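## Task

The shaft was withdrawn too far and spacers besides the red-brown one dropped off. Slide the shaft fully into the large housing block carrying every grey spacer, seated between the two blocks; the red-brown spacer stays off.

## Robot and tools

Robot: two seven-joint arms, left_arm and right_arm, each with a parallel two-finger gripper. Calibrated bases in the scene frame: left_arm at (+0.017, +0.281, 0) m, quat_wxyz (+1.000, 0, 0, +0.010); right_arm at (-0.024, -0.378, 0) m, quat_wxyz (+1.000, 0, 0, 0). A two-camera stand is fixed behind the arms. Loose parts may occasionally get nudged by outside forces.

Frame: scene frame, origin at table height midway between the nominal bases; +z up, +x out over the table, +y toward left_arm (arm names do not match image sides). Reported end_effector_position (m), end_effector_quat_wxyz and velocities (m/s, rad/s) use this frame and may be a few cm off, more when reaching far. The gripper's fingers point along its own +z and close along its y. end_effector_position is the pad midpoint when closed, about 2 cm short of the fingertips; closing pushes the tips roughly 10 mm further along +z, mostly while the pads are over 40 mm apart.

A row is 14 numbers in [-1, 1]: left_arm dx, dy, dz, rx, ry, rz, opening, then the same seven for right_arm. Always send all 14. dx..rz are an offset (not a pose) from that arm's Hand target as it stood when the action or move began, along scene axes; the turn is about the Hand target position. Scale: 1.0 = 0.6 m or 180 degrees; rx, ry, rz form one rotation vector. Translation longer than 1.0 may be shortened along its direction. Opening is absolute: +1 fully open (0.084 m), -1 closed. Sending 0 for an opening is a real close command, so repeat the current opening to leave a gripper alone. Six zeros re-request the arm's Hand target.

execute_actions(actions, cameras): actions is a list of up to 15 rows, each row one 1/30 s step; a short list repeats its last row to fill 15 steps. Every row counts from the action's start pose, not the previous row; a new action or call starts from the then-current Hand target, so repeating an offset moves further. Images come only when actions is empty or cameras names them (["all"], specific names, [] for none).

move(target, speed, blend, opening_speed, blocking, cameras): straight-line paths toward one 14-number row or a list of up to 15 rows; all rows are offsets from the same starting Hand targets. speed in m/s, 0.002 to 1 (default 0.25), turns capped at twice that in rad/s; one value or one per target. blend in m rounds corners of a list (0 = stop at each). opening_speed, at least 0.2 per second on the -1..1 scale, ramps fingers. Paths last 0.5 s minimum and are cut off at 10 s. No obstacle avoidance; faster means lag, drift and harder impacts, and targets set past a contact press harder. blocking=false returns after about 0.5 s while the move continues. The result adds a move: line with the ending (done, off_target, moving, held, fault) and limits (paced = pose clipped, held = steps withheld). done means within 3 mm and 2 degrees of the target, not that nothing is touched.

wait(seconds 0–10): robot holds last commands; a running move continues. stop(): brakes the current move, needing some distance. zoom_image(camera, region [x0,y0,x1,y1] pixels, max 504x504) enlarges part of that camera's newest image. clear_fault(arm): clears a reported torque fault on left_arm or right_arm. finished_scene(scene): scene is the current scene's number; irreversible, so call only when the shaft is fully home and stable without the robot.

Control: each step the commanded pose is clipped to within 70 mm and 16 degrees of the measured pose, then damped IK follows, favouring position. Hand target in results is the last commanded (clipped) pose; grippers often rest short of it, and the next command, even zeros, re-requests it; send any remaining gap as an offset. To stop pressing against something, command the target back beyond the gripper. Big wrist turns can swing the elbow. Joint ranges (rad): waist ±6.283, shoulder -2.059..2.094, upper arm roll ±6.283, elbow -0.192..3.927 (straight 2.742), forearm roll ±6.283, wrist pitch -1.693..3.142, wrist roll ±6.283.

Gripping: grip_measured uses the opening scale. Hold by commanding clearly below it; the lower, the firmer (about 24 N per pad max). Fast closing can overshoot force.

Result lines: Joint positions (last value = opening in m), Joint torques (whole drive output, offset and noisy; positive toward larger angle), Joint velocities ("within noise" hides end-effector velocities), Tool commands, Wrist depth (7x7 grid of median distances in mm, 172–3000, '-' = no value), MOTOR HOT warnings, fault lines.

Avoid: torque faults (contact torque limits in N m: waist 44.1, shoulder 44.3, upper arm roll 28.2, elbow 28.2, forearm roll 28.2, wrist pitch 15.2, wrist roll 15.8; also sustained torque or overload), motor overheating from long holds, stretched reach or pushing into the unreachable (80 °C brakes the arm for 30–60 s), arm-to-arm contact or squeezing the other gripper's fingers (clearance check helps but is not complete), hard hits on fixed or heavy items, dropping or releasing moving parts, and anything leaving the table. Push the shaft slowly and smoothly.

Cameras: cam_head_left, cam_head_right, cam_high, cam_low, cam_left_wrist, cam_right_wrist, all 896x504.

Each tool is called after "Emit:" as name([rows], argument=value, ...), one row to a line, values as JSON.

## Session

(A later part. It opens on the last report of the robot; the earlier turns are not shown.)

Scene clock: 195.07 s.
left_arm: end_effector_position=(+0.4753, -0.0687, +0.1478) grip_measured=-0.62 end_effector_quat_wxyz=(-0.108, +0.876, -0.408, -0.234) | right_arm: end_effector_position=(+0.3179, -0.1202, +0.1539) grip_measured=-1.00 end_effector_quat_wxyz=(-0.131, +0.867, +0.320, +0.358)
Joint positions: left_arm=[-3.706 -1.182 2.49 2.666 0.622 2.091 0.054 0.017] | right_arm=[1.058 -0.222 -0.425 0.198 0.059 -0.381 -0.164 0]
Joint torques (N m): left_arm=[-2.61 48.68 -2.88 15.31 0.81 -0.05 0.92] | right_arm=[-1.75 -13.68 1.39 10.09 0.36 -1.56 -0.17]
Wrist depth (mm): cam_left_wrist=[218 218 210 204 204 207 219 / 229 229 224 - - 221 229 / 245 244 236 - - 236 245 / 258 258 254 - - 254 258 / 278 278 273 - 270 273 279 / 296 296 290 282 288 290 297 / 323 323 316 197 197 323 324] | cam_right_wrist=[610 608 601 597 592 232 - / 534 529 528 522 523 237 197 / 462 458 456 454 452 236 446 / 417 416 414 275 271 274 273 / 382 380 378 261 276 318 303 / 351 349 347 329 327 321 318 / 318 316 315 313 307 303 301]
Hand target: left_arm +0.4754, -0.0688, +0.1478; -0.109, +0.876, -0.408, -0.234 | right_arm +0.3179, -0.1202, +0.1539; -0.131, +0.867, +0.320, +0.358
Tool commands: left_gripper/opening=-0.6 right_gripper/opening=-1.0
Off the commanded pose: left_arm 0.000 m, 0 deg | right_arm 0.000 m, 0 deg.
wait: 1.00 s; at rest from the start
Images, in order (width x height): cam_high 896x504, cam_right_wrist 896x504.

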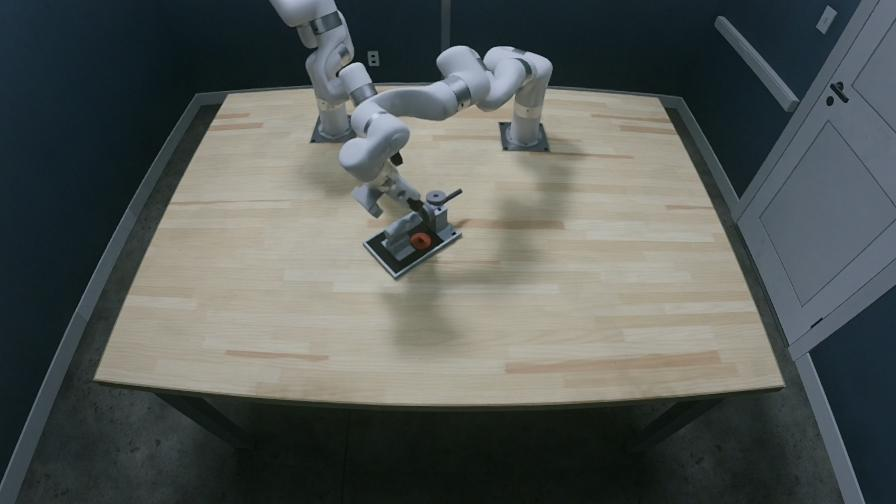

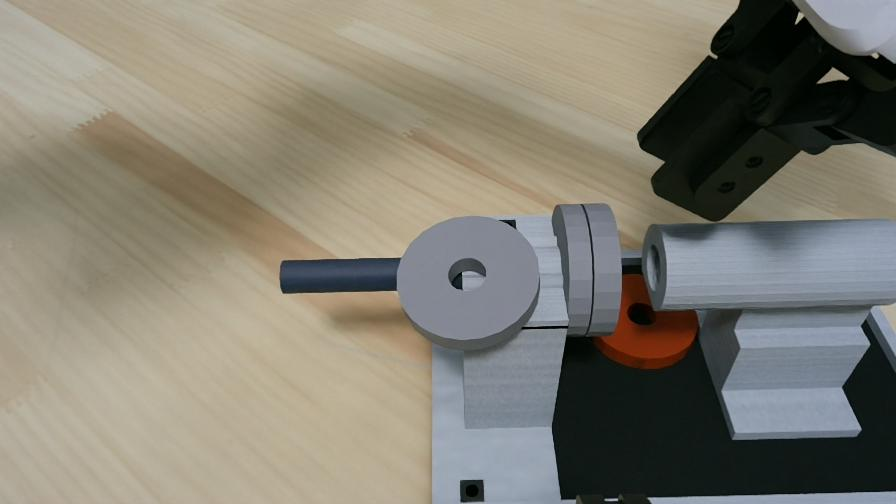

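Emit:
move([
  [0,0,0.15,0,0,0,0.57,0,0,0,0,0,0,-1],
  [-0.15,0.178,0.17,-0.1277,-0.1072,0,0.57,0,0,0,0,0,0,-1],
], speed=0.25, cameras=["cam_left_wrist"])

Emit:
zoom_image(camera="cam_right_wrist", region=[380, 190, 640, 370])

Scene clock: 198.50 s.
left_arm: end_effector_position=(+0.3854, +0.0380, +0.2498) grip_measured=+0.56 end_effector_quat_wxyz=(+0.001, +0.906, -0.423, +0.000) | right_arm: end_effector_position=(+0.3179, -0.1202, +0.1539) grip_measured=-1.00 end_effector_quat_wxyz=(-0.131, +0.867, +0.320, +0.358)
Joint positions: left_arm=[-2.869 0.168 2.316 1.059 -0.135 1.176 0.399 0.068] | right_arm=[1.058 -0.222 -0.425 0.198 0.059 -0.381 -0.164 0]
Joint torques (N m): left_arm=[-2.69 17.1 2.79 15.65 -0.47 -3.16 0.82] | right_arm=[-1.89 -13.92 1.67 10 0.22 -1.67 -0.24]
Wrist depth (mm): cam_left_wrist=[377 377 378 287 365 380 381 / 376 377 378 361 371 380 381 / 376 378 377 295 371 380 379 / 375 377 379 294 286 380 379 / 376 378 378 378 366 380 380 / 376 377 379 379 379 379 381 / 375 377 378 379 379 380 380] | cam_right_wrist=[612 606 602 596 592 587 585 / 534 531 527 524 520 517 514 / 462 460 455 453 450 448 446 / 418 415 414 276 270 273 272 / 381 379 378 261 276 319 303 / 350 349 347 330 327 322 318 / 318 316 315 314 306 302 302]
Hand target: left_arm +0.3854, +0.0380, +0.2498; +0.001, +0.906, -0.423, +0.001 | right_arm +0.3179, -0.1202, +0.1539; -0.131, +0.867, +0.320, +0.358
Off the commanded pose: left_arm 0.000 m, 0 deg | right_arm 0.000 m, 0 deg.
elbow stopped short (left arm): the move would have taken joint 4 (elbow) straighter than the controller allows.
move: done; limits=paced
Images, in order (width x height): cam_left_wrist 896x504.

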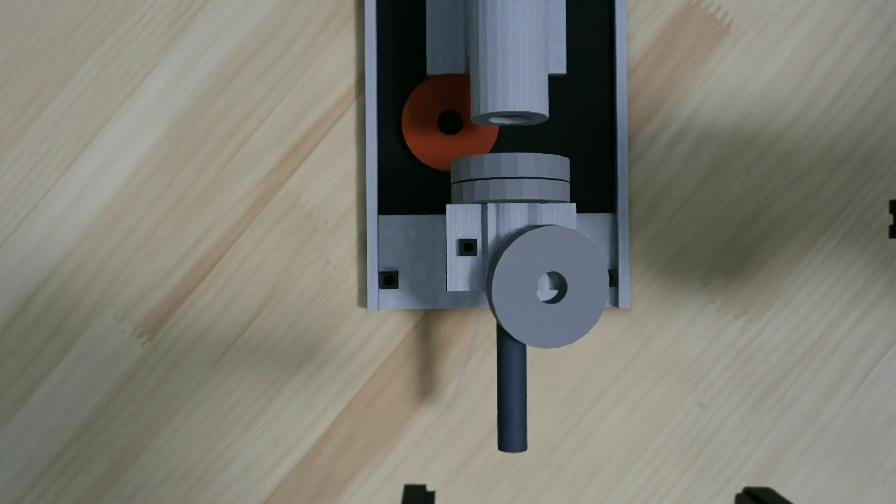

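This scene's latest camera images include none from cam_right_wrist. They are from: cam_left_wrist. cam_right_wrist's image comes with the result of a call that names it in "cameras".

Emit:
move([
  [0.0357,-0.0817,-0.14,-0.2553,-0.2143,0,0.57,0,0,0,0,0,0,-1],
  [0.0357,-0.0817,-0.2388,-0.2553,-0.2143,0,0.57,0,0,0,0,0,0,-1],
], speed=[0.25,0.06], cameras=["cam_left_wrist","cam_right_wrist"])

Emit:
zoom_image(camera="cam_right_wrist", region=[340, 170, 640, 370])

Scene clock: 204.13 s.
left_arm: end_effector_position=(+0.4069, -0.0110, +0.1065) grip_measured=+0.56 end_effector_quat_wxyz=(+0.212, +0.784, -0.366, +0.454) | right_arm: end_effector_position=(+0.3179, -0.1202, +0.1539) grip_measured=-1.00 end_effector_quat_wxyz=(-0.131, +0.867, +0.320, +0.358)
Joint positions: left_arm=[-3.16 -0.078 2.572 0.582 -2.666 0.554 2.923 0.068] | right_arm=[1.058 -0.222 -0.425 0.198 0.059 -0.381 -0.164 0]
Joint torques (N m): left_arm=[-1.31 16.09 0.01 14.44 -0.72 1.8 0.73] | right_arm=[-1.74 -13.43 1.39 9.66 0.33 -1.57 -0.24]
Wrist depth (mm): cam_left_wrist=[1034 1186 1425 1745 2026 1842 1642 / 1058 1228 1361 759 767 772 782 / 1023 551 590 594 600 603 606 / 456 461 462 267 466 467 470 / 390 376 394 228 365 401 385 / 330 331 331 181 322 335 337 / 295 295 289 - 277 298 299] | cam_right_wrist=[202 232 601 596 591 586 585 / 185 207 244 525 520 516 514 / 180 189 212 280 450 448 445 / 190 190 201 274 270 273 273 / 372 194 202 220 275 318 303 / 343 333 330 322 327 321 318 / 318 316 315 314 306 303 301]
Hand target: left_arm +0.4068, -0.0110, +0.1065; +0.212, +0.784, -0.366, +0.454 | right_arm +0.3179, -0.1202, +0.1539; -0.131, +0.867, +0.320, +0.358
Off the commanded pose: left_arm 0.000 m, 0 deg | right_arm 0.000 m, 0 deg.
move: done
Images, in order (width x height): cam_left_wrist 896x504, cam_right_wrist 896x504.

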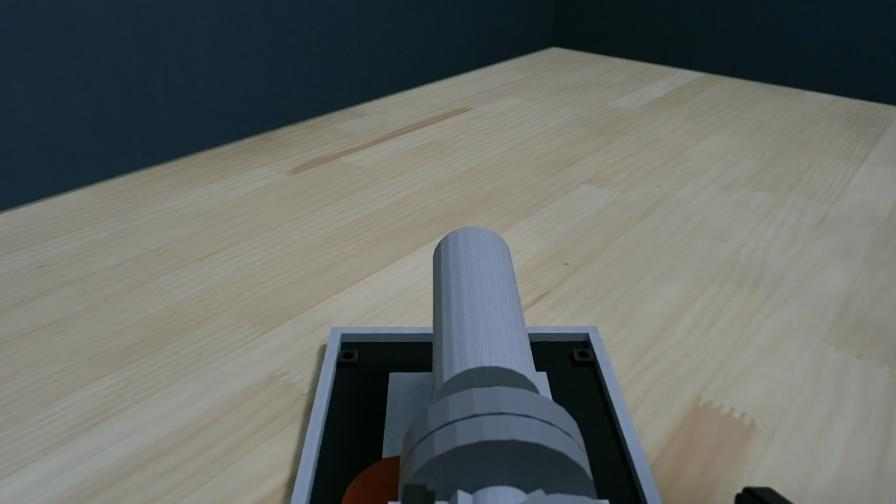

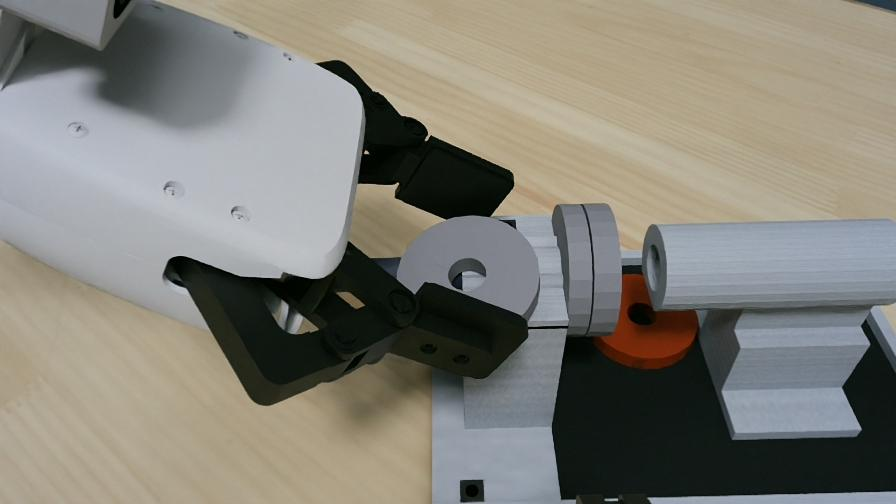

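Scaled by 1.680 from the camera's 896x504 image, which has a finer 1280x720 frame.

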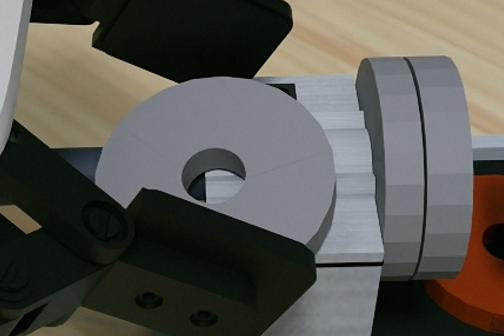

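Emit:
move([
  [0,0,0.0015,0,0,0,0.57,0,0,0,0,0,0,-1],
  [0,0,0.0015,0,0,0,-0.6,0,0,0,0,0,0,-1],
], opening_speed=0.5, speed=0.05, cameras=["cam_right_wrist"])

Emit:
zoom_image(camera="cam_right_wrist", region=[340, 170, 640, 370])

Scene clock: 207.73 s.
left_arm: end_effector_position=(+0.4068, -0.0110, +0.1074) grip_measured=+0.25 end_effector_quat_wxyz=(+0.212, +0.784, -0.366, +0.454) | right_arm: end_effector_position=(+0.3179, -0.1202, +0.1539) grip_measured=-1.00 end_effector_quat_wxyz=(-0.131, +0.867, +0.320, +0.358)
Joint positions: left_arm=[-3.16 -0.075 2.572 0.582 -2.664 0.552 2.919 0.055] | right_arm=[1.058 -0.222 -0.425 0.198 0.059 -0.381 -0.164 0]
Joint torques (N m): left_arm=[-7.32 12.23 -6.28 11.25 0.61 3.36 -0.76] | right_arm=[-1.76 -13.48 1.2 9.8 -0.04 -1.6 -0.14]
Wrist depth (mm): cam_left_wrist=[1031 1190 1414 1728 2020 1847 1653 / 1053 1224 1372 763 767 775 788 / 1036 553 597 596 602 606 608 / 459 459 462 279 469 467 470 / 395 378 397 230 365 400 386 / 331 333 326 184 323 337 338 / 296 296 287 - 279 301 301] | cam_right_wrist=[201 230 601 598 590 587 582 / 184 206 242 524 519 517 513 / 180 189 215 275 450 448 446 / 191 190 204 274 270 274 273 / 372 202 201 226 275 319 303 / 350 341 338 330 327 322 318 / 318 316 315 314 306 303 302]
Hand target: left_arm +0.4068, -0.0110, +0.1074; +0.212, +0.784, -0.366, +0.454 | right_arm +0.3179, -0.1202, +0.1539; -0.131, +0.867, +0.320, +0.358
Off the commanded pose: left_arm 0.000 m, 0 deg | right_arm 0.000 m, 0 deg.
move: done
Images, in order (width x height): cam_right_wrist 896x504.

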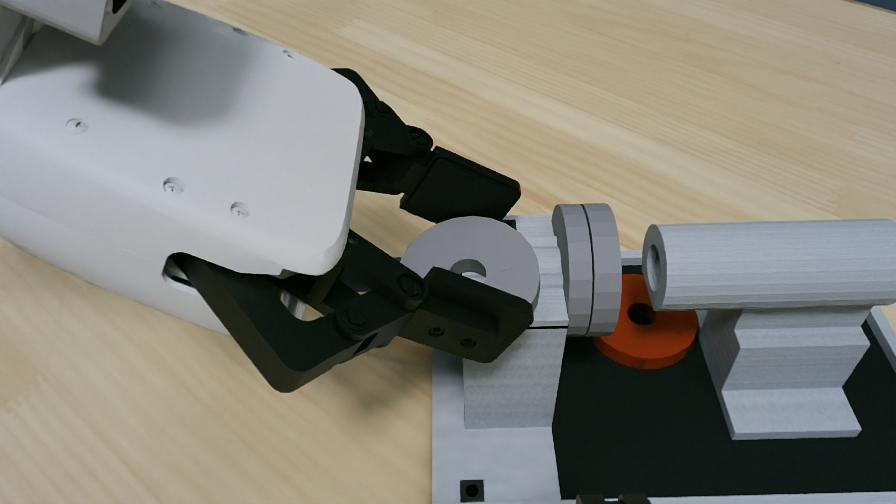

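Scaled by 1.680 from the camera's 896x504 image, which has a finer 1280x720 frame.

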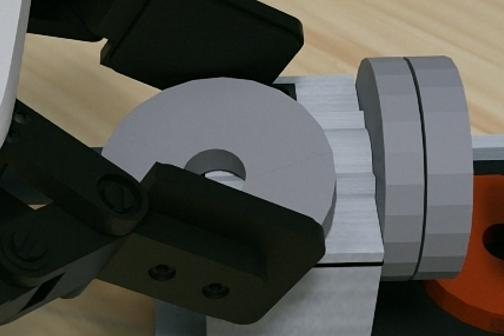

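Emit:
move([
  [0,0,0.08,0,0,0,-0.6,0,0,0,0,0,0,-1],
  [0,0,0.16,0.255,0.2143,0,-0.6,0,0,0,0,0,0,-1],
  [0.1173,-0.0963,0.16,0.255,0.2143,0,-0.6,0,0,0,0,0,0,-1],
], speed=[0.1,0.4,0.25])

Emit:
move(target=[0,0,-0.09,0.1277,0.1072,0,-0.6,0,0,0,0,0,0,-1], speed=0.25, cameras=["cam_left_wrist","cam_right_wrist"])

Emit:
zoom_image(camera="cam_right_wrist", region=[540, 60, 760, 340])

Scene clock: 213.07 s.
left_arm: end_effector_position=(+0.4764, -0.0682, +0.2031) grip_measured=+0.24 end_effector_quat_wxyz=(+0.014, +0.904, -0.422, +0.064) | right_arm: end_effector_position=(+0.3179, -0.1202, +0.1539) grip_measured=-1.00 end_effector_quat_wxyz=(-0.131, +0.867, +0.320, +0.358)
Joint positions: left_arm=[-3.691 -1.121 2.369 2.707 -2.434 -1.565 3.186 0.054] | right_arm=[1.058 -0.222 -0.425 0.198 0.059 -0.381 -0.164 0]
Joint torques (N m): left_arm=[2.04 44.94 -3.9 12.37 0.68 -2.73 -0.7] | right_arm=[-1.61 -13.85 1.29 9.74 0.16 -1.72 -0.11]
Wrist depth (mm): cam_left_wrist=[362 361 359 358 357 355 354 / 356 355 353 352 351 348 347 / 353 350 350 348 346 344 342 / 347 344 343 333 333 338 338 / 342 340 337 328 319 333 332 / 336 335 334 323 319 329 328 / 332 330 328 312 236 325 323] | cam_right_wrist=[610 607 602 597 - 191 555 / 535 532 528 523 502 481 479 / 461 458 457 453 450 448 446 / 418 416 414 286 279 274 273 / 382 380 378 367 276 319 303 / 350 348 347 329 327 322 318 / 318 316 315 314 307 302 301]
Hand target: left_arm +0.4772, -0.0688, +0.2034; +0.001, +0.906, -0.423, +0.001 | right_arm +0.3179, -0.1202, +0.1539; -0.131, +0.867, +0.320, +0.358
Off the commanded pose: left_arm 0.001 m, 7 deg | right_arm 0.000 m, 0 deg.
elbow stopped short (left arm): the move would have taken joint 4 (elbow) straighter than the controller allows.
move: off_target (left_arm); limits=paced

Scene clock: 215.10 s.
left_arm: end_effector_position=(+0.4764, -0.0681, +0.1492) grip_measured=+0.24 end_effector_quat_wxyz=(-0.046, +0.898, -0.434, +0.045) | right_arm: end_effector_position=(+0.3179, -0.1202, +0.1539) grip_measured=-1.00 end_effector_quat_wxyz=(-0.131, +0.867, +0.320, +0.358)
Joint positions: left_arm=[-3.733 -1.229 2.286 2.706 -2.228 -1.571 3.15 0.054] | right_arm=[1.058 -0.222 -0.425 0.198 0.059 -0.381 -0.164 0]
Joint torques (N m): left_arm=[-1.23 46.21 -4.09 7.51 0.77 -2.97 -0.77] | right_arm=[-1.39 -13.34 1.36 9.74 0.06 -1.64 -0.14]
Wrist depth (mm): cam_left_wrist=[312 305 296 289 282 276 270 / 309 303 295 287 280 274 268 / 307 301 293 276 271 267 268 / 305 299 292 277 187 265 266 / 305 297 290 276 185 263 264 / 303 296 289 274 183 262 263 / 301 294 288 269 181 261 262] | cam_right_wrist=[611 607 602 596 - - - / 536 531 528 524 - 229 496 / 462 458 456 453 438 223 431 / 418 416 413 286 279 273 273 / 382 380 379 366 276 318 303 / 350 349 347 330 326 322 318 / 317 316 315 314 306 302 301]
Hand target: left_arm +0.4772, -0.0688, +0.1494; -0.076, +0.897, -0.426, -0.090 | right_arm +0.3179, -0.1202, +0.1539; -0.131, +0.867, +0.320, +0.358
Off the commanded pose: left_arm 0.001 m, 33 deg; orientation clipped | right_arm 0.000 m, 0 deg.
elbow stopped short (left arm): the move would have taken joint 4 (elbow) straighter than the controller allows.
move: off_target (left_arm); limits=paced
Images, in order (width x height): cam_left_wrist 896x504, cam_right_wrist 896x504.

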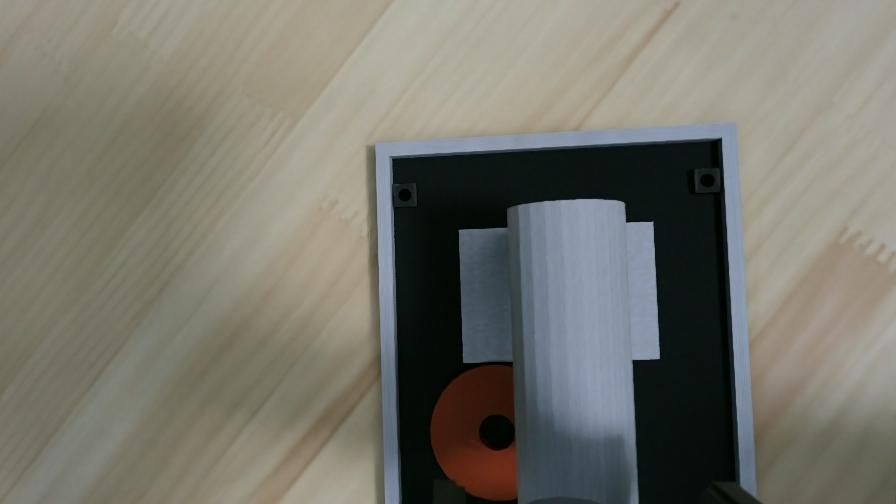

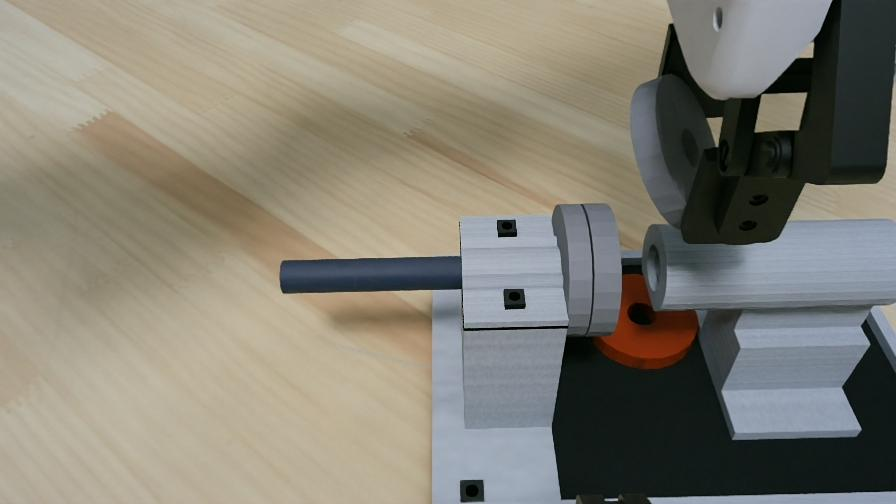

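Scaled by 1.800 from the camera's 896x504 image, which has a finer 1280x720 frame.

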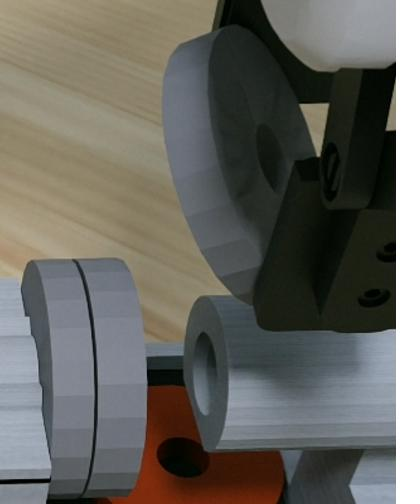

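Emit:
move([
  [0,0,0.06,0,0,0,-0.6,0,0,0,0,0,0,-1],
  [0.038,0.3647,0.084,-0.324,-0.245,-0.0063,-0.6,0,0,0,0,0,0,-1],
], speed=[0.15,0.25], cameras=["cam_high"])

Emit:
move(target=[0,0,0,0.2553,0.2143,0,-0.6,0,0,0,0,0,0,-1], speed=0.4, cameras=["cam_high"])

Scene clock: 219.90 s.
left_arm: end_effector_position=(+0.5000, +0.1500, +0.1998) grip_measured=+0.24 end_effector_quat_wxyz=(+0.212, +0.785, -0.366, +0.453) | right_arm: end_effector_position=(+0.3179, -0.1202, +0.1539) grip_measured=-1.00 end_effector_quat_wxyz=(-0.131, +0.867, +0.320, +0.358)
Joint positions: left_arm=[-1.804 -0.914 1.546 0.983 -2.765 -0.246 3.822 0.054] | right_arm=[1.058 -0.222 -0.425 0.198 0.059 -0.381 -0.164 0]
Joint torques (N m): left_arm=[1.96 14.2 -11.77 7.74 -0.28 1.47 0.91] | right_arm=[-1.56 -13.56 1.03 9.89 0.13 -1.8 0.01]
Wrist depth (mm): cam_left_wrist=[940 1082 1300 1622 2074 2056 1799 / 966 1116 1369 1711 2026 1100 1823 / 1008 1176 1425 849 854 856 859 / 1039 1217 654 660 660 664 668 / 1071 535 559 560 564 570 542 / 468 471 471 473 474 447 458 / 417 417 420 420 423 397 313] | cam_right_wrist=[613 606 601 596 592 589 583 / 535 531 529 524 520 516 515 / 462 460 456 453 450 448 446 / 418 416 414 286 279 274 273 / 382 380 378 366 275 318 303 / 350 349 347 329 327 321 318 / 317 316 315 314 306 303 301]
Hand target: left_arm +0.5000, +0.1500, +0.1998; +0.212, +0.785, -0.366, +0.453 | right_arm +0.3179, -0.1202, +0.1539; -0.131, +0.867, +0.320, +0.358
Off the commanded pose: left_arm 0.000 m, 0 deg | right_arm 0.000 m, 0 deg.
elbow stopped short (left arm): the move would have taken joint 4 (elbow) straighter than the controller allows.
move: done; limits=paced
Images, in order (width x height): cam_high 896x504.

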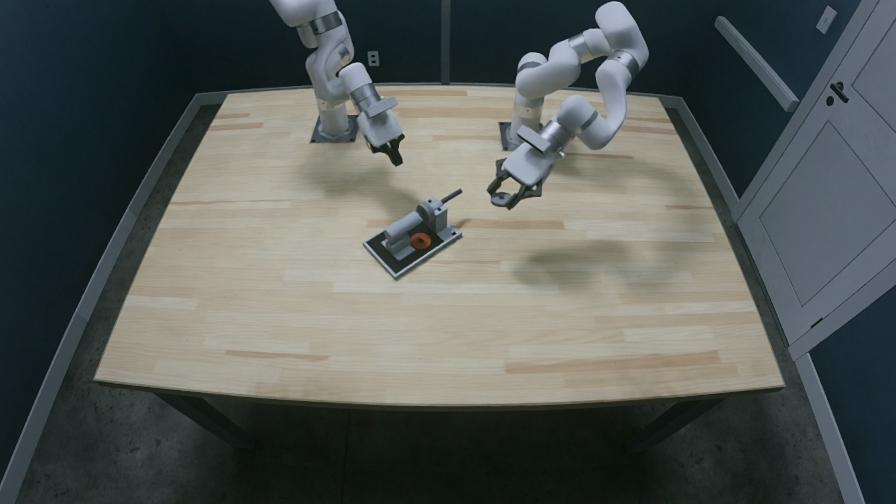

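Scene clock: 222.07 s.
left_arm: end_effector_position=(+0.5000, +0.1500, +0.1998) grip_measured=+0.24 end_effector_quat_wxyz=(+0.000, +0.907, -0.422, +0.000) | right_arm: end_effector_position=(+0.3179, -0.1202, +0.1539) grip_measured=-1.00 end_effector_quat_wxyz=(-0.131, +0.867, +0.320, +0.358)
Joint positions: left_arm=[-2.983 -0.828 2.215 1.96 -2.504 -1.418 3.346 0.054] | right_arm=[1.058 -0.222 -0.425 0.198 0.059 -0.381 -0.164 0]
Joint torques (N m): left_arm=[-2.28 36.7 -6.67 13.56 0.63 -3.05 0.81] | right_arm=[-1.6 -13.52 1.18 9.64 -0.07 -1.79 0.02]
Wrist depth (mm): cam_left_wrist=[327 328 328 328 329 321 313 / 327 328 328 328 328 321 313 / 326 328 328 329 328 322 270 / 326 327 328 329 328 323 269 / 326 328 327 327 328 329 330 / 326 327 327 327 328 328 329 / 326 327 327 328 328 328 329] | cam_right_wrist=[611 606 600 597 591 588 582 / 535 530 528 524 520 517 514 / 462 458 456 453 450 449 446 / 418 416 413 286 279 274 273 / 381 380 378 366 276 318 303 / 350 350 347 329 327 322 318 / 318 316 315 314 306 303 301]
Hand target: left_arm +0.5000, +0.1500, +0.1998; +0.000, +0.907, -0.422, -0.001 | right_arm +0.3179, -0.1202, +0.1539; -0.131, +0.867, +0.320, +0.358
Off the commanded pose: left_arm 0.000 m, 0 deg | right_arm 0.000 m, 0 deg.
move: done
Images, in order (width x height): cam_high 896x504.

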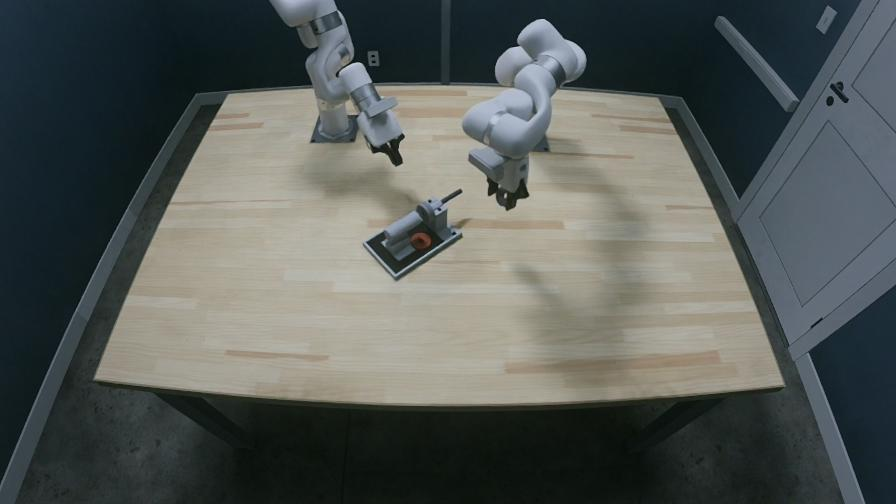

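Emit:
move([
  [0,0,0,-0.2553,-0.2143,0,-0.6,0,0,0,0,0,0,-1],
  [0,0,-0.26,-0.2553,-0.2143,0,-0.6,0,0,0,0,0,0,-1],
], speed=[0.5,0.2])

Emit:
move(target=[0,0,0.12,0.2553,0.2143,0,-0.6,0,0,0,0,0,0,-1], speed=0.4)

Scene clock: 225.57 s.
left_arm: end_effector_position=(+0.5000, +0.1500, +0.0438) grip_measured=+0.24 end_effector_quat_wxyz=(+0.212, +0.785, -0.366, +0.453) | right_arm: end_effector_position=(+0.3179, -0.1202, +0.1539) grip_measured=-1.00 end_effector_quat_wxyz=(-0.131, +0.867, +0.320, +0.358)
Joint positions: left_arm=[-1.973 -1.154 1.93 0.965 -2.637 -0.01 4.037 0.054] | right_arm=[1.058 -0.222 -0.425 0.198 0.059 -0.381 -0.164 0]
Joint torques (N m): left_arm=[-2.63 21.03 -13.08 6.13 -0.35 0.93 0.87] | right_arm=[-1.22 -13.69 1.37 9.72 0.12 -1.58 0.03]
Wrist depth (mm): cam_left_wrist=[949 1081 1278 1487 777 894 906 / 969 1076 552 557 560 561 279 / 401 403 434 435 436 438 296 / 334 335 336 339 339 325 299 / 286 286 288 277 291 278 263 / 241 241 242 243 243 244 236 / 214 215 216 217 217 217 203] | cam_right_wrist=[346 371 600 596 591 587 582 / 497 360 397 507 520 517 514 / 461 458 441 453 451 449 446 / 418 416 413 285 279 274 273 / 382 379 378 366 276 318 303 / 350 349 347 329 327 322 318 / 318 316 315 314 306 302 301]
Hand target: left_arm +0.5000, +0.1500, +0.0438; +0.212, +0.785, -0.366, +0.453 | right_arm +0.3179, -0.1202, +0.1539; -0.131, +0.867, +0.320, +0.358
Off the commanded pose: left_arm 0.000 m, 0 deg | right_arm 0.000 m, 0 deg.
move: done

Scene clock: 227.70 s.
left_arm: end_effector_position=(+0.5000, +0.1500, +0.1158) grip_measured=+0.24 end_effector_quat_wxyz=(+0.000, +0.907, -0.422, +0.000) | right_arm: end_effector_position=(+0.3179, -0.1202, +0.1539) grip_measured=-1.00 end_effector_quat_wxyz=(-0.131, +0.867, +0.320, +0.358)
Joint positions: left_arm=[-3.093 -0.803 2.528 1.822 -2.674 -1.164 3.428 0.054] | right_arm=[1.058 -0.222 -0.425 0.198 0.059 -0.381 -0.164 0]
Joint torques (N m): left_arm=[-2.55 38.6 -4.94 14.8 0.65 -3.02 0.89] | right_arm=[-1.15 -13.88 1.14 9.51 0.07 -1.58 0.04]
Wrist depth (mm): cam_left_wrist=[243 243 243 244 244 245 228 / 243 243 244 244 244 245 237 / 243 243 243 244 244 244 238 / 242 243 243 243 244 244 239 / 243 243 243 244 244 244 244 / 242 243 243 243 243 244 245 / 242 242 243 243 244 244 244] | cam_right_wrist=[611 606 358 597 592 588 583 / 535 531 508 524 519 518 514 / 462 458 456 452 451 449 445 / 418 416 414 285 279 274 273 / 381 380 378 366 276 319 303 / 351 350 347 330 327 322 318 / 318 316 315 314 306 303 301]
Hand target: left_arm +0.5000, +0.1500, +0.1158; +0.000, +0.907, -0.422, -0.001 | right_arm +0.3179, -0.1202, +0.1539; -0.131, +0.867, +0.320, +0.358
Off the commanded pose: left_arm 0.000 m, 0 deg | right_arm 0.000 m, 0 deg.
move: done

Emit:
move(target=[0,0,0,-0.2553,-0.2143,0,-0.6,0,0,0,0,0,0,-1], speed=0.5)

Emit:
move([
  [0,0,0,0,0,0.13,-0.6,0,0,0,0,0,0,-1],
  [0,0,0,-0.115,-0.0965,0,-0.6,0,0,0,0,0,0,-1],
], speed=0.4)

Emit:
move(target=[0,0,0.05,0.3703,0.3108,0,-0.6,0,0,0,0,0,0,-1], speed=0.4)

Scene clock: 230.30 s.
left_arm: end_effector_position=(+0.5000, +0.1500, +0.1158) grip_measured=+0.24 end_effector_quat_wxyz=(+0.212, +0.785, -0.366, +0.453) | right_arm: end_effector_position=(+0.3179, -0.1202, +0.1539) grip_measured=-1.00 end_effector_quat_wxyz=(-0.131, +0.867, +0.320, +0.358)
Joint positions: left_arm=[-1.896 -1.039 1.8 0.962 -2.917 -0.109 4.19 0.054] | right_arm=[1.058 -0.222 -0.425 0.198 0.059 -0.381 -0.164 0]
Joint torques (N m): left_arm=[2.08 18.7 -12.69 8.32 -0.48 -0.66 0.71] | right_arm=[-1.04 -13.63 1.35 9.45 0.08 -1.59 -0.09]
Wrist depth (mm): cam_left_wrist=[941 1082 1305 1619 2038 1968 1781 / 961 1123 1364 1546 809 807 814 / 1005 1138 580 625 591 630 591 / 480 481 481 486 485 488 312 / 411 395 412 414 417 385 323 / 344 346 347 348 349 336 321 / 308 308 309 311 311 301 291] | cam_right_wrist=[610 324 350 594 592 587 584 / 535 532 508 524 520 516 514 / 462 459 456 453 450 448 445 / 418 416 414 286 279 274 273 / 381 380 378 366 275 319 303 / 351 349 348 329 327 321 318 / 318 316 315 314 306 303 301]
Hand target: left_arm +0.5000, +0.1500, +0.1158; +0.212, +0.785, -0.366, +0.453 | right_arm +0.3179, -0.1202, +0.1539; -0.131, +0.867, +0.320, +0.358
Off the commanded pose: left_arm 0.000 m, 0 deg | right_arm 0.000 m, 0 deg.
move: done

Scene clock: 233.10 s.
left_arm: end_effector_position=(+0.5000, +0.1500, +0.1158) grip_measured=+0.24 end_effector_quat_wxyz=(+0.291, +0.658, -0.307, +0.623) | right_arm: end_effector_position=(+0.3179, -0.1202, +0.1539) grip_measured=-1.00 end_effector_quat_wxyz=(-0.131, +0.867, +0.320, +0.358)
Joint positions: left_arm=[-1.646 -1.827 1.726 0.882 -2.145 -0.153 4.01 0.054] | right_arm=[1.058 -0.222 -0.425 0.198 0.059 -0.381 -0.164 0]
Joint torques (N m): left_arm=[2.18 15.56 -15.69 -3.42 -0.64 1 0.84] | right_arm=[-1.39 -13.78 1.24 9.63 0.01 -1.76 0.06]
Wrist depth (mm): cam_left_wrist=[973 1119 1366 1673 2228 2099 1872 / 970 1128 1375 1723 2206 2125 1872 / 984 1136 1386 1702 2220 2074 1862 / 984 1139 1405 1732 2242 2112 1888 / 990 1141 1402 1732 2125 2008 1852 / 990 1147 1322 712 723 821 731 / 945 517 521 525 528 488 312] | cam_right_wrist=[339 336 351 595 591 587 584 / 514 494 509 523 520 517 514 / 462 458 456 453 451 447 445 / 418 416 413 285 280 274 273 / 382 380 378 366 276 319 303 / 350 349 347 329 327 321 318 / 317 316 315 314 306 303 301]
Hand target: left_arm +0.5000, +0.1500, +0.1158; +0.291, +0.658, -0.307, +0.624 | right_arm +0.3179, -0.1202, +0.1539; -0.131, +0.867, +0.320, +0.358
Off the commanded pose: left_arm 0.000 m, 0 deg | right_arm 0.000 m, 0 deg.
move: done

Scene clock: 235.80 s.
left_arm: end_effector_position=(+0.5000, +0.1500, +0.1458) grip_measured=+0.24 end_effector_quat_wxyz=(+0.000, +0.907, -0.422, +0.000) | right_arm: end_effector_position=(+0.3179, -0.1202, +0.1539) grip_measured=-1.00 end_effector_quat_wxyz=(-0.131, +0.867, +0.320, +0.358)
Joint positions: left_arm=[-2.969 -0.855 2.251 1.844 -2.485 -1.288 3.313 0.054] | right_arm=[1.058 -0.222 -0.425 0.198 0.059 -0.381 -0.164 0]
Joint torques (N m): left_arm=[-2.55 37.29 -7.11 13.57 0.6 -3.11 0.85] | right_arm=[-1.06 -13.65 1.28 9.46 -0.03 -1.75 -0.1]
Wrist depth (mm): cam_left_wrist=[273 274 273 274 275 275 259 / 273 274 274 274 275 275 267 / 273 273 273 274 274 275 267 / 273 273 273 273 274 274 269 / 273 273 273 274 274 275 275 / 272 273 273 274 273 274 275 / 272 272 273 273 274 274 274] | cam_right_wrist=[611 606 599 596 592 588 584 / 535 532 528 525 520 515 514 / 462 459 456 454 451 448 446 / 418 416 414 285 279 274 273 / 382 380 378 366 275 318 303 / 351 349 347 330 327 321 318 / 318 316 315 314 306 303 301]
Hand target: left_arm +0.5000, +0.1500, +0.1458; +0.000, +0.907, -0.422, -0.001 | right_arm +0.3179, -0.1202, +0.1539; -0.131, +0.867, +0.320, +0.358
Off the commanded pose: left_arm 0.000 m, 0 deg | right_arm 0.000 m, 0 deg.
move: done

Emit:
move([
  [0,0,-0.05,-0.2553,-0.2143,0,-0.6,0,0,0,0,0,0,-1],
  [0,0,-0.05,-0.40,-0.336,0,-0.6,0,0,0,0,0,0,-1],
], speed=0.5)

Scene clock: 239.53 s.
left_arm: end_effector_position=(+0.5000, +0.1498, +0.1161) grip_measured=+0.24 end_effector_quat_wxyz=(+0.300, +0.630, -0.286, +0.657) | right_arm: end_effector_position=(+0.3179, -0.1202, +0.1539) grip_measured=-1.00 end_effector_quat_wxyz=(-0.131, +0.867, +0.320, +0.358)
Joint positions: left_arm=[-1.582 -2.055 1.731 0.898 -2.063 -0.238 4.088 0.054] | right_arm=[1.058 -0.222 -0.425 0.198 0.059 -0.381 -0.164 0]
Joint torques (N m): left_arm=[-2.53 1.62 -12.87 -6.61 -1.85 0.94 0.9] | right_arm=[-0.74 -13.59 1.3 9.47 -0.15 -1.66 -0.06]
Wrist depth (mm): cam_left_wrist=[1003 1149 1400 1715 2206 2185 1914 / 992 1143 1386 1723 2235 2151 1908 / 991 1145 1375 1715 2213 2145 1903 / 981 1136 1380 1690 2192 2151 1903 / 987 1128 1364 1669 2138 2119 1903 / 970 1126 1375 1698 1940 1064 1804 / 985 1128 665 666 603 676 328] | cam_right_wrist=[346 346 351 594 590 587 583 / 496 492 508 524 520 517 515 / 462 458 456 453 451 448 446 / 418 416 414 285 279 274 273 / 381 380 378 366 276 319 303 / 350 349 347 330 327 322 318 / 317 316 315 314 307 302 301]
Hand target: left_arm +0.5000, +0.1500, +0.1158; +0.309, +0.618, -0.288, +0.663 | right_arm +0.3179, -0.1202, +0.1539; -0.131, +0.867, +0.320, +0.358
Off the commanded pose: left_arm 0.000 m, 2 deg | right_arm 0.000 m, 0 deg.
joint sent to its limit (left arm) — joint 2 (shoulder), lower limit. The joint targets still meet the commanded pose.
move: done

Emit:
move([
  [0,0,0.15,0,0,0,-0.6,0,0,0,0,0,0,-1],
  [0.533,-0.267,0.307,0.0645,0.0921,0.165,-0.6,0,0,0,0,0,0,-1],
], speed=0.3, cameras=["cam_high","cam_low"])

Scene clock: 245.03 s.
left_arm: end_effector_position=(+0.8198, -0.0102, +0.3000) grip_measured=+0.24 end_effector_quat_wxyz=(+0.105, +0.787, -0.139, +0.593) | right_arm: end_effector_position=(+0.3179, -0.1202, +0.1539) grip_measured=-1.00 end_effector_quat_wxyz=(-0.131, +0.867, +0.320, +0.358)
Joint positions: left_arm=[-2.987 -1.084 2.235 2.122 -4.198 0.234 4.933 0.054] | right_arm=[1.058 -0.222 -0.425 0.198 0.059 -0.381 -0.164 0]
Joint torques (N m): left_arm=[-2.57 52.33 -9.78 13.06 -1.45 -2.11 0.81] | right_arm=[-0.72 -13.17 1.19 9.4 0.13 -1.68 -0.07]
Wrist depth (mm): cam_left_wrist=[671 709 752 811 870 940 1023 / 682 728 776 833 903 973 1050 / 703 747 795 863 929 1008 1098 / 717 767 820 887 957 1043 1145 / 743 792 847 918 1000 1096 1209 / 763 813 870 948 1037 1128 1262 / 786 834 900 983 1069 1190 1325] | cam_right_wrist=[613 606 602 596 592 586 582 / 535 531 528 525 520 516 514 / 462 458 456 455 450 448 446 / 417 416 413 285 280 273 273 / 381 381 378 366 276 319 303 / 350 349 348 330 327 321 318 / 318 316 315 314 306 303 301]
Hand target: left_arm +0.8198, -0.0102, +0.3000; +0.105, +0.787, -0.139, +0.593 | right_arm +0.3179, -0.1202, +0.1539; -0.131, +0.867, +0.320, +0.358
Off the commanded pose: left_arm 0.000 m, 0 deg | right_arm 0.000 m, 0 deg.
move: done; limits=paced
Images, in order (width x height): cam_high 896x504, cam_low 896x504.

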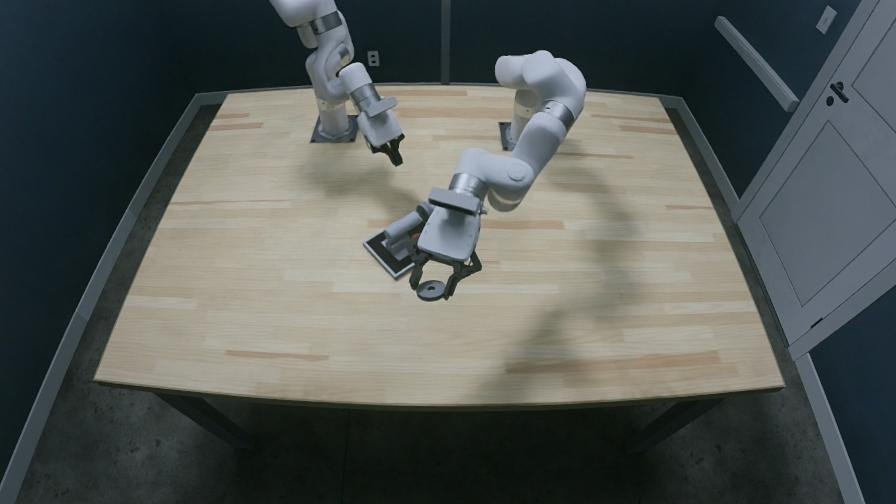

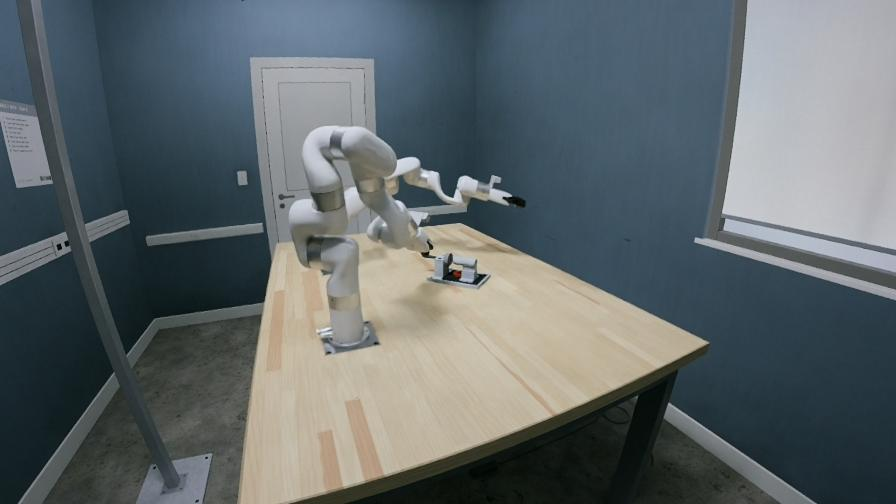

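Emit:
move([
  [0,0,0,-0.04,-0.1,-0.02,-0.6,0,0,0,0,0,0,-1],
  [0,0,0,-0.04,-0.1,-0.13,-0.6,0,0,0,0,0,0,-1],
  [0,0,0,0,0,-0.2,-0.6,0,0,0,0,0,0,-1],
  [0,0,0,0.04,0.1,-0.13,-0.6,0,0,0,0,0,0,-1],
], speed=0.3)

Scene clock: 251.40 s.
left_arm: end_effector_position=(+0.8187, -0.0099, +0.2997) grip_measured=+0.24 end_effector_quat_wxyz=(+0.145, +0.752, -0.221, +0.604) | right_arm: end_effector_position=(+0.3179, -0.1202, +0.1539) grip_measured=-1.00 end_effector_quat_wxyz=(-0.131, +0.867, +0.320, +0.358)
Joint positions: left_arm=[-3.201 -1.277 1.684 2.582 -1.62 -0.428 2.986 0.054] | right_arm=[1.058 -0.222 -0.425 0.198 0.059 -0.381 -0.164 0]
Joint torques (N m): left_arm=[1.99 56.07 -6.2 1.25 1.12 2.82 -0.75] | right_arm=[-0.99 -13.49 1.16 9.69 -0.1 -1.75 0.1]
Wrist depth (mm): cam_left_wrist=[660 719 788 879 998 1143 1340 / 668 728 801 904 1022 1164 1405 / 679 739 820 922 1054 1211 1452 / 689 754 836 944 1076 1246 1499 / 705 771 851 966 1114 1295 1571 / 714 783 870 985 1132 1310 1626 / 731 794 886 1010 1168 1377 1669] | cam_right_wrist=[610 603 600 596 593 587 582 / 535 531 528 524 519 517 514 / 462 458 456 454 451 448 445 / 418 416 413 285 279 273 273 / 382 380 377 366 275 318 303 / 350 349 347 330 326 321 318 / 318 316 315 314 307 303 301]
Hand target: left_arm +0.8198, -0.0102, +0.3000; +0.176, +0.804, -0.280, +0.494 | right_arm +0.3179, -0.1202, +0.1539; -0.131, +0.867, +0.320, +0.358
Off the commanded pose: left_arm 0.001 m, 26 deg; orientation clipped | right_arm 0.000 m, 0 deg.
elbow stopped short (left arm): the move would have taken joint 4 (elbow) straighter than the controller allows.
move: off_target (left_arm); limits=paced

Emit:
move(target=[-0.15,0.05,0,0,0,-0.14,-0.6,0,0,0,0,0,0,-1], speed=0.3)

Scene clock: 253.67 s.
left_arm: end_effector_position=(+0.7288, +0.0199, +0.2997) grip_measured=+0.24 end_effector_quat_wxyz=(+0.234, +0.724, -0.392, +0.516) | right_arm: end_effector_position=(+0.3179, -0.1202, +0.1539) grip_measured=-1.00 end_effector_quat_wxyz=(-0.131, +0.867, +0.320, +0.358)
Joint positions: left_arm=[-3.059 -1.375 1.157 2.676 -1.974 -0.914 3.906 0.054] | right_arm=[1.058 -0.222 -0.425 0.198 0.059 -0.381 -0.164 0]
Joint torques (N m): left_arm=[-2.65 47.41 -7.3 -3.27 -0.46 0.4 0.82] | right_arm=[-0.73 -13.33 1.04 9.56 0.06 -1.7 -0.1]
Wrist depth (mm): cam_left_wrist=[758 885 1081 1386 1867 1847 1645 / 778 900 1121 1420 1924 1903 1732 / 785 914 1132 1465 2056 1974 1758 / 795 932 1174 1509 2119 2056 1818 / 812 968 1211 1578 2074 835 853 / 829 977 1233 1630 711 700 688 / 843 990 1239 1585 594 604 593] | cam_right_wrist=[611 606 602 598 591 587 582 / 534 531 527 525 520 517 514 / 461 458 457 453 451 449 446 / 418 415 414 285 279 274 273 / 382 380 378 366 275 319 303 / 350 349 347 329 326 322 317 / 318 316 315 314 306 303 302]
Hand target: left_arm +0.7298, +0.0198, +0.3000; +0.280, +0.724, -0.448, +0.444 | right_arm +0.3179, -0.1202, +0.1539; -0.131, +0.867, +0.320, +0.358
Off the commanded pose: left_arm 0.001 m, 12 deg | right_arm 0.000 m, 0 deg.
move: off_target (left_arm)

Emit:
move([
  [-0.533,0.225,-0.167,0.0167,0.008,0.0763,-0.6,0,0,0,0,0,0,-1],
  [-0.533,0.225,-0.40,0.0167,0.008,0.0763,-0.6,0,0,0,0,0,0,-1],
], speed=0.25, cameras=["cam_high"])

Scene clock: 259.63 s.
left_arm: end_effector_position=(+0.4100, +0.1548, +0.0600) grip_measured=+0.24 end_effector_quat_wxyz=(+0.211, +0.785, -0.367, +0.453) | right_arm: end_effector_position=(+0.3179, -0.1202, +0.1539) grip_measured=-1.00 end_effector_quat_wxyz=(-0.131, +0.867, +0.320, +0.358)
Joint positions: left_arm=[-1.613 -1.704 1.682 0.349 -0.917 -0.708 2.553 0.054] | right_arm=[1.058 -0.222 -0.425 0.198 0.059 -0.381 -0.164 0]
Joint torques (N m): left_arm=[-2.8 11.22 -11.17 -4.96 2.05 0.07 -0.73] | right_arm=[-0.67 -13.45 1.28 9.2 0.01 -1.56 0.13]
Wrist depth (mm): cam_left_wrist=[1019 1186 1386 1578 988 865 1677 / 1051 1138 612 614 619 327 629 / 445 476 478 480 431 255 428 / 369 371 373 375 357 235 232 / 316 317 305 319 307 254 245 / 266 266 267 269 259 260 260 / 237 238 238 239 240 240 241] | cam_right_wrist=[347 606 602 597 592 588 582 / 319 393 511 524 520 517 513 / 307 336 442 454 451 448 445 / 405 415 414 286 279 274 273 / 382 380 378 367 276 319 303 / 351 349 348 329 327 322 318 / 318 316 315 314 306 302 301]
Hand target: left_arm +0.4100, +0.1548, +0.0600; +0.211, +0.785, -0.367, +0.453 | right_arm +0.3179, -0.1202, +0.1539; -0.131, +0.867, +0.320, +0.358
Off the commanded pose: left_arm 0.000 m, 0 deg | right_arm 0.000 m, 0 deg.
move: done; limits=paced
Images, in order (width x height): cam_high 896x504.

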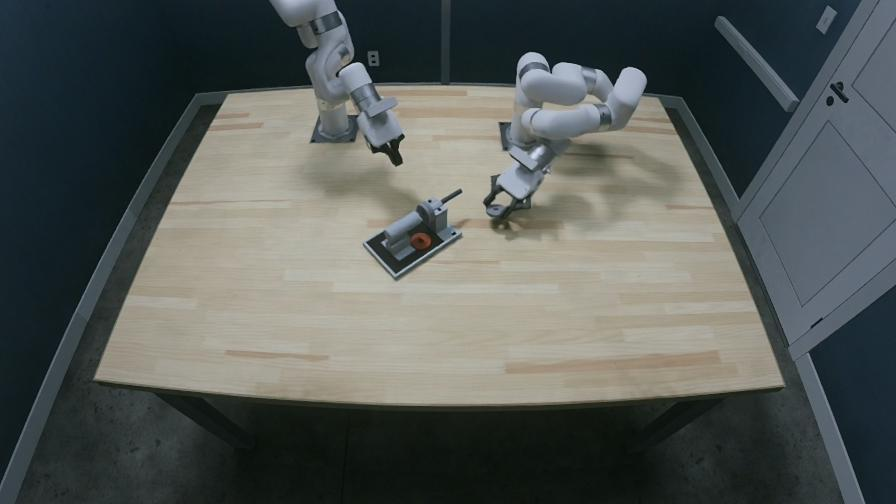

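Emit:
move(target=[0,0,0.15,0.2553,0.2143,0,-0.6,0,0,0,0,0,0,-1], speed=0.4)

Scene clock: 261.80 s.
left_arm: end_effector_position=(+0.4100, +0.1548, +0.1500) grip_measured=+0.24 end_effector_quat_wxyz=(+0.000, +0.906, -0.423, -0.001) | right_arm: end_effector_position=(+0.3179, -0.1202, +0.1539) grip_measured=-1.00 end_effector_quat_wxyz=(-0.131, +0.867, +0.320, +0.358)
Joint positions: left_arm=[-2.553 -1.169 1.483 1.256 -1.981 -1.527 2.729 0.054] | right_arm=[1.058 -0.222 -0.425 0.198 0.059 -0.381 -0.164 0]
Joint torques (N m): left_arm=[-2.5 24.96 -12.73 7.67 -0.63 -3.15 0.83] | right_arm=[-0.87 -13.48 1.15 9.47 -0.11 -1.74 0.11]
Wrist depth (mm): cam_left_wrist=[278 278 279 280 274 230 193 / 278 278 279 280 274 258 195 / 278 278 279 279 279 280 195 / 278 278 278 279 279 280 195 / 277 278 278 279 280 280 280 / 276 277 278 279 279 279 280 / 277 278 279 279 279 280 280] | cam_right_wrist=[588 328 602 597 593 586 582 / 515 511 527 524 520 517 514 / 462 458 457 453 450 448 445 / 417 415 413 285 280 274 273 / 381 380 378 367 276 319 303 / 351 350 347 330 327 321 318 / 317 316 315 313 306 303 301]
Hand target: left_arm +0.4100, +0.1548, +0.1500; +0.000, +0.906, -0.423, -0.001 | right_arm +0.3179, -0.1202, +0.1539; -0.131, +0.867, +0.320, +0.358
Off the commanded pose: left_arm 0.000 m, 0 deg | right_arm 0.000 m, 0 deg.
move: done

Emit:
move(target=[0,0,0,-0.2553,-0.2143,0,-0.6,0,0,0,0,0,0,-1], speed=0.4)

Emit:
move([
  [0.033,-0.04,0.29,-0.17,-0.143,0,-0.6,0,0,0,0,0,0,-1],
  [-0.138,-0.03,0.495,-0.3416,-0.1897,-0.1065,-0.6,0,0,0,0,0,0,-1],
], speed=0.3, cameras=["cam_high"])

Scene clock: 265.53 s.
left_arm: end_effector_position=(+0.4100, +0.1548, +0.1500) grip_measured=+0.24 end_effector_quat_wxyz=(+0.211, +0.785, -0.367, +0.453) | right_arm: end_effector_position=(+0.3179, -0.1202, +0.1539) grip_measured=-1.00 end_effector_quat_wxyz=(-0.131, +0.867, +0.320, +0.358)
Joint positions: left_arm=[-1.653 -1.599 1.314 0.369 -1.283 -0.749 2.538 0.054] | right_arm=[1.058 -0.222 -0.425 0.198 0.059 -0.381 -0.164 0]
Joint torques (N m): left_arm=[1.91 11.99 -11.08 1.03 1.81 0.15 -0.8] | right_arm=[-0.45 -13.34 1.23 9.65 -0.35 -1.67 0.1]
Wrist depth (mm): cam_left_wrist=[1031 1176 1420 1781 2151 2002 1804 / 1048 1211 1455 924 927 941 945 / 1094 1228 671 720 722 680 732 / 555 556 556 556 560 564 568 / 470 475 474 476 443 304 481 / 397 399 400 402 386 279 405 / 354 355 356 357 348 288 348] | cam_right_wrist=[260 309 603 597 592 588 585 / 519 512 528 525 520 517 513 / 462 459 456 453 450 448 446 / 418 416 413 286 279 274 273 / 382 380 378 366 276 319 303 / 351 349 348 329 327 321 318 / 318 317 315 314 306 303 301]
Hand target: left_arm +0.4100, +0.1548, +0.1500; +0.211, +0.785, -0.367, +0.453 | right_arm +0.3179, -0.1202, +0.1539; -0.131, +0.867, +0.320, +0.358
Off the commanded pose: left_arm 0.000 m, 0 deg | right_arm 0.000 m, 0 deg.
move: done

Scene clock: 268.77 s.
left_arm: end_effector_position=(+0.3272, +0.1368, +0.4470) grip_measured=+0.24 end_effector_quat_wxyz=(+0.532, +0.342, -0.249, +0.733) | right_arm: end_effector_position=(+0.3179, -0.1202, +0.1539) grip_measured=-1.00 end_effector_quat_wxyz=(-0.131, +0.867, +0.320, +0.358)
Joint positions: left_arm=[-1.327 -2.055 1.304 0.217 -1.014 0.229 2.327 0.054] | right_arm=[1.058 -0.222 -0.425 0.198 0.059 -0.381 -0.164 0]
Joint torques (N m): left_arm=[-2.21 5.05 -9.45 1.75 1.24 3.66 -0.78] | right_arm=[-0.78 -13.91 1.03 9.45 -0.4 -1.66 0.01]
Wrist depth (mm): cam_left_wrist=[1642 1893 1867 1828 1847 1862 1838 / 1607 1940 2020 1991 2026 1985 1991 / 1564 2138 2325 2249 2302 2294 2279 / 1503 2044 2575 2547 2575 2465 2397 / 1483 1985 2760 2782 2566 2381 2213 / 1428 1898 2585 2510 2348 2235 2099 / 1402 1852 2405 2325 2185 2093 1957] | cam_right_wrist=[610 607 603 597 592 587 584 / 535 531 528 523 520 517 515 / 462 458 457 453 450 449 445 / 418 416 413 285 280 274 273 / 382 380 378 366 276 319 303 / 350 349 347 329 327 322 318 / 317 316 315 314 306 303 301]
Hand target: left_arm +0.3272, +0.1368, +0.4470; +0.532, +0.342, -0.249, +0.733 | right_arm +0.3179, -0.1202, +0.1539; -0.131, +0.867, +0.320, +0.358
Off the commanded pose: left_arm 0.000 m, 0 deg | right_arm 0.000 m, 0 deg.
move: done
Images, in order (width x height): cam_high 896x504.

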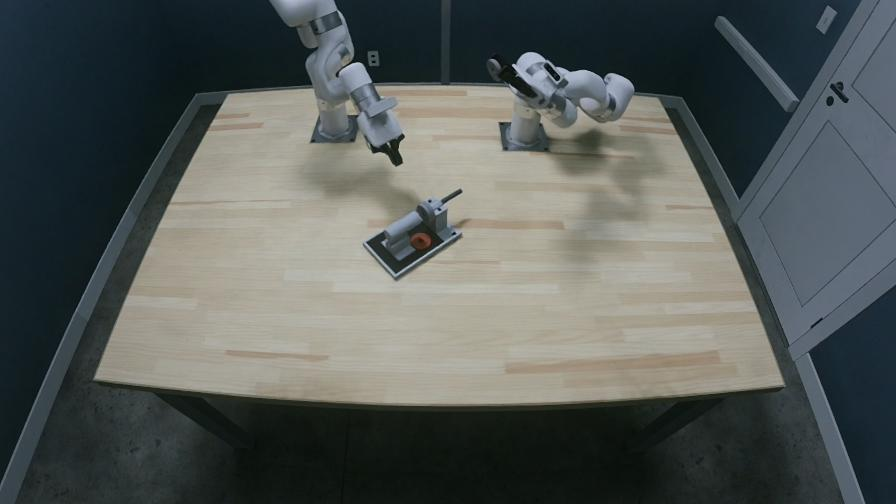

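Emit:
move([
  [-0.287,-0.075,-0.24,0.1987,-0.0122,-0.2314,-0.6,0,0,0,0,0,0,-1],
  [-0.165,-0.033,-0.36,0.419,0.0293,-0.1324,-0.6,0,0,0,0,0,0,-1],
], speed=0.3, cameras=["cam_high"])

Scene clock: 270.40 s.
left_arm: end_effector_position=(+0.3157, +0.1319, +0.4368) grip_measured=+0.24 end_effector_quat_wxyz=(+0.541, +0.350, -0.271, +0.715) | right_arm: end_effector_position=(+0.3179, -0.1202, +0.1539) grip_measured=-1.00 end_effector_quat_wxyz=(-0.131, +0.867, +0.320, +0.358)
Joint positions: left_arm=[-1.256 -1.976 1.333 0.192 -0.948 0.317 2.231 0.054] | right_arm=[1.058 -0.222 -0.425 0.198 0.059 -0.381 -0.164 0]
Joint torques (N m): left_arm=[-2.33 7.15 -9.71 2.32 -0.24 1.91 0.78] | right_arm=[-0.5 -13.49 1.27 9.19 -0.14 -1.52 0.09]
Wrist depth (mm): cam_left_wrist=[1681 1893 1877 1882 1903 1903 1898 / 1622 2050 2074 2087 2125 2099 2112 / 1619 2185 2340 2414 2439 2439 2397 / 1564 2185 2706 2696 2585 2457 2294 / 1543 2099 2706 2614 2439 2317 2185 / 1493 2014 2547 2422 2286 2220 2056 / 1462 1996 2348 2309 2132 2044 1974] | cam_right_wrist=[612 607 602 596 591 586 584 / 536 532 528 523 519 517 514 / 463 458 455 453 450 448 445 / 418 416 414 286 279 274 273 / 382 381 377 366 276 318 303 / 351 350 348 329 327 321 318 / 318 316 315 314 307 303 301]
Hand target: left_arm +0.3157, +0.1319, +0.4369; +0.541, +0.350, -0.271, +0.715 (not the last commanded pose) | right_arm +0.3179, -0.1202, +0.1539; -0.131, +0.867, +0.320, +0.358
Off the commanded pose: left_arm 0.224 m, 76 deg | right_arm 0.000 m, 0 deg.
move: held (left_arm; a check stopped the path); path passed 0 of 2 targets; limits=held
pose unreachable (left arm): on one or more control steps of this call, first in action 0 (counted from 0), this arm could not follow its commanded pose, so it was not sent that pose on those steps. It may still have moved: this result reports where it is.
cause: moving toward the commanded pose would bring two parts of the arm too close to each other (joints 3 (upper arm roll) to 5 (forearm roll) lie between them).
Images, in order (width x height): cam_high 896x504.

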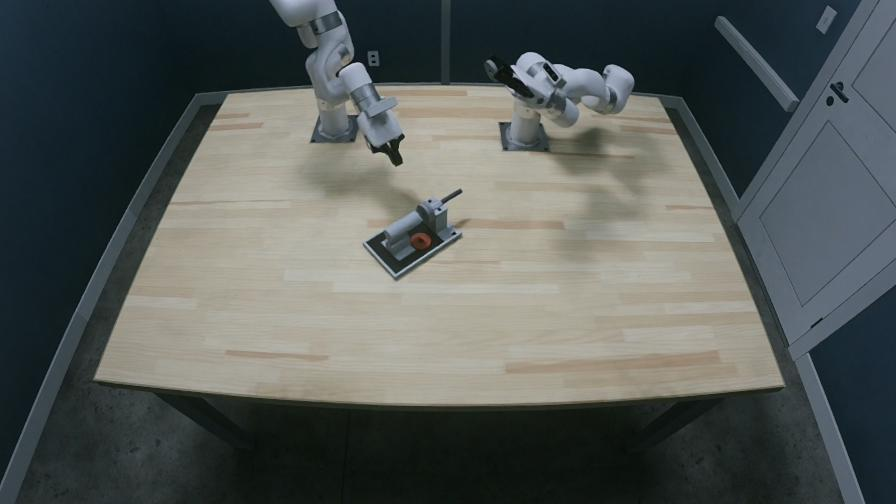

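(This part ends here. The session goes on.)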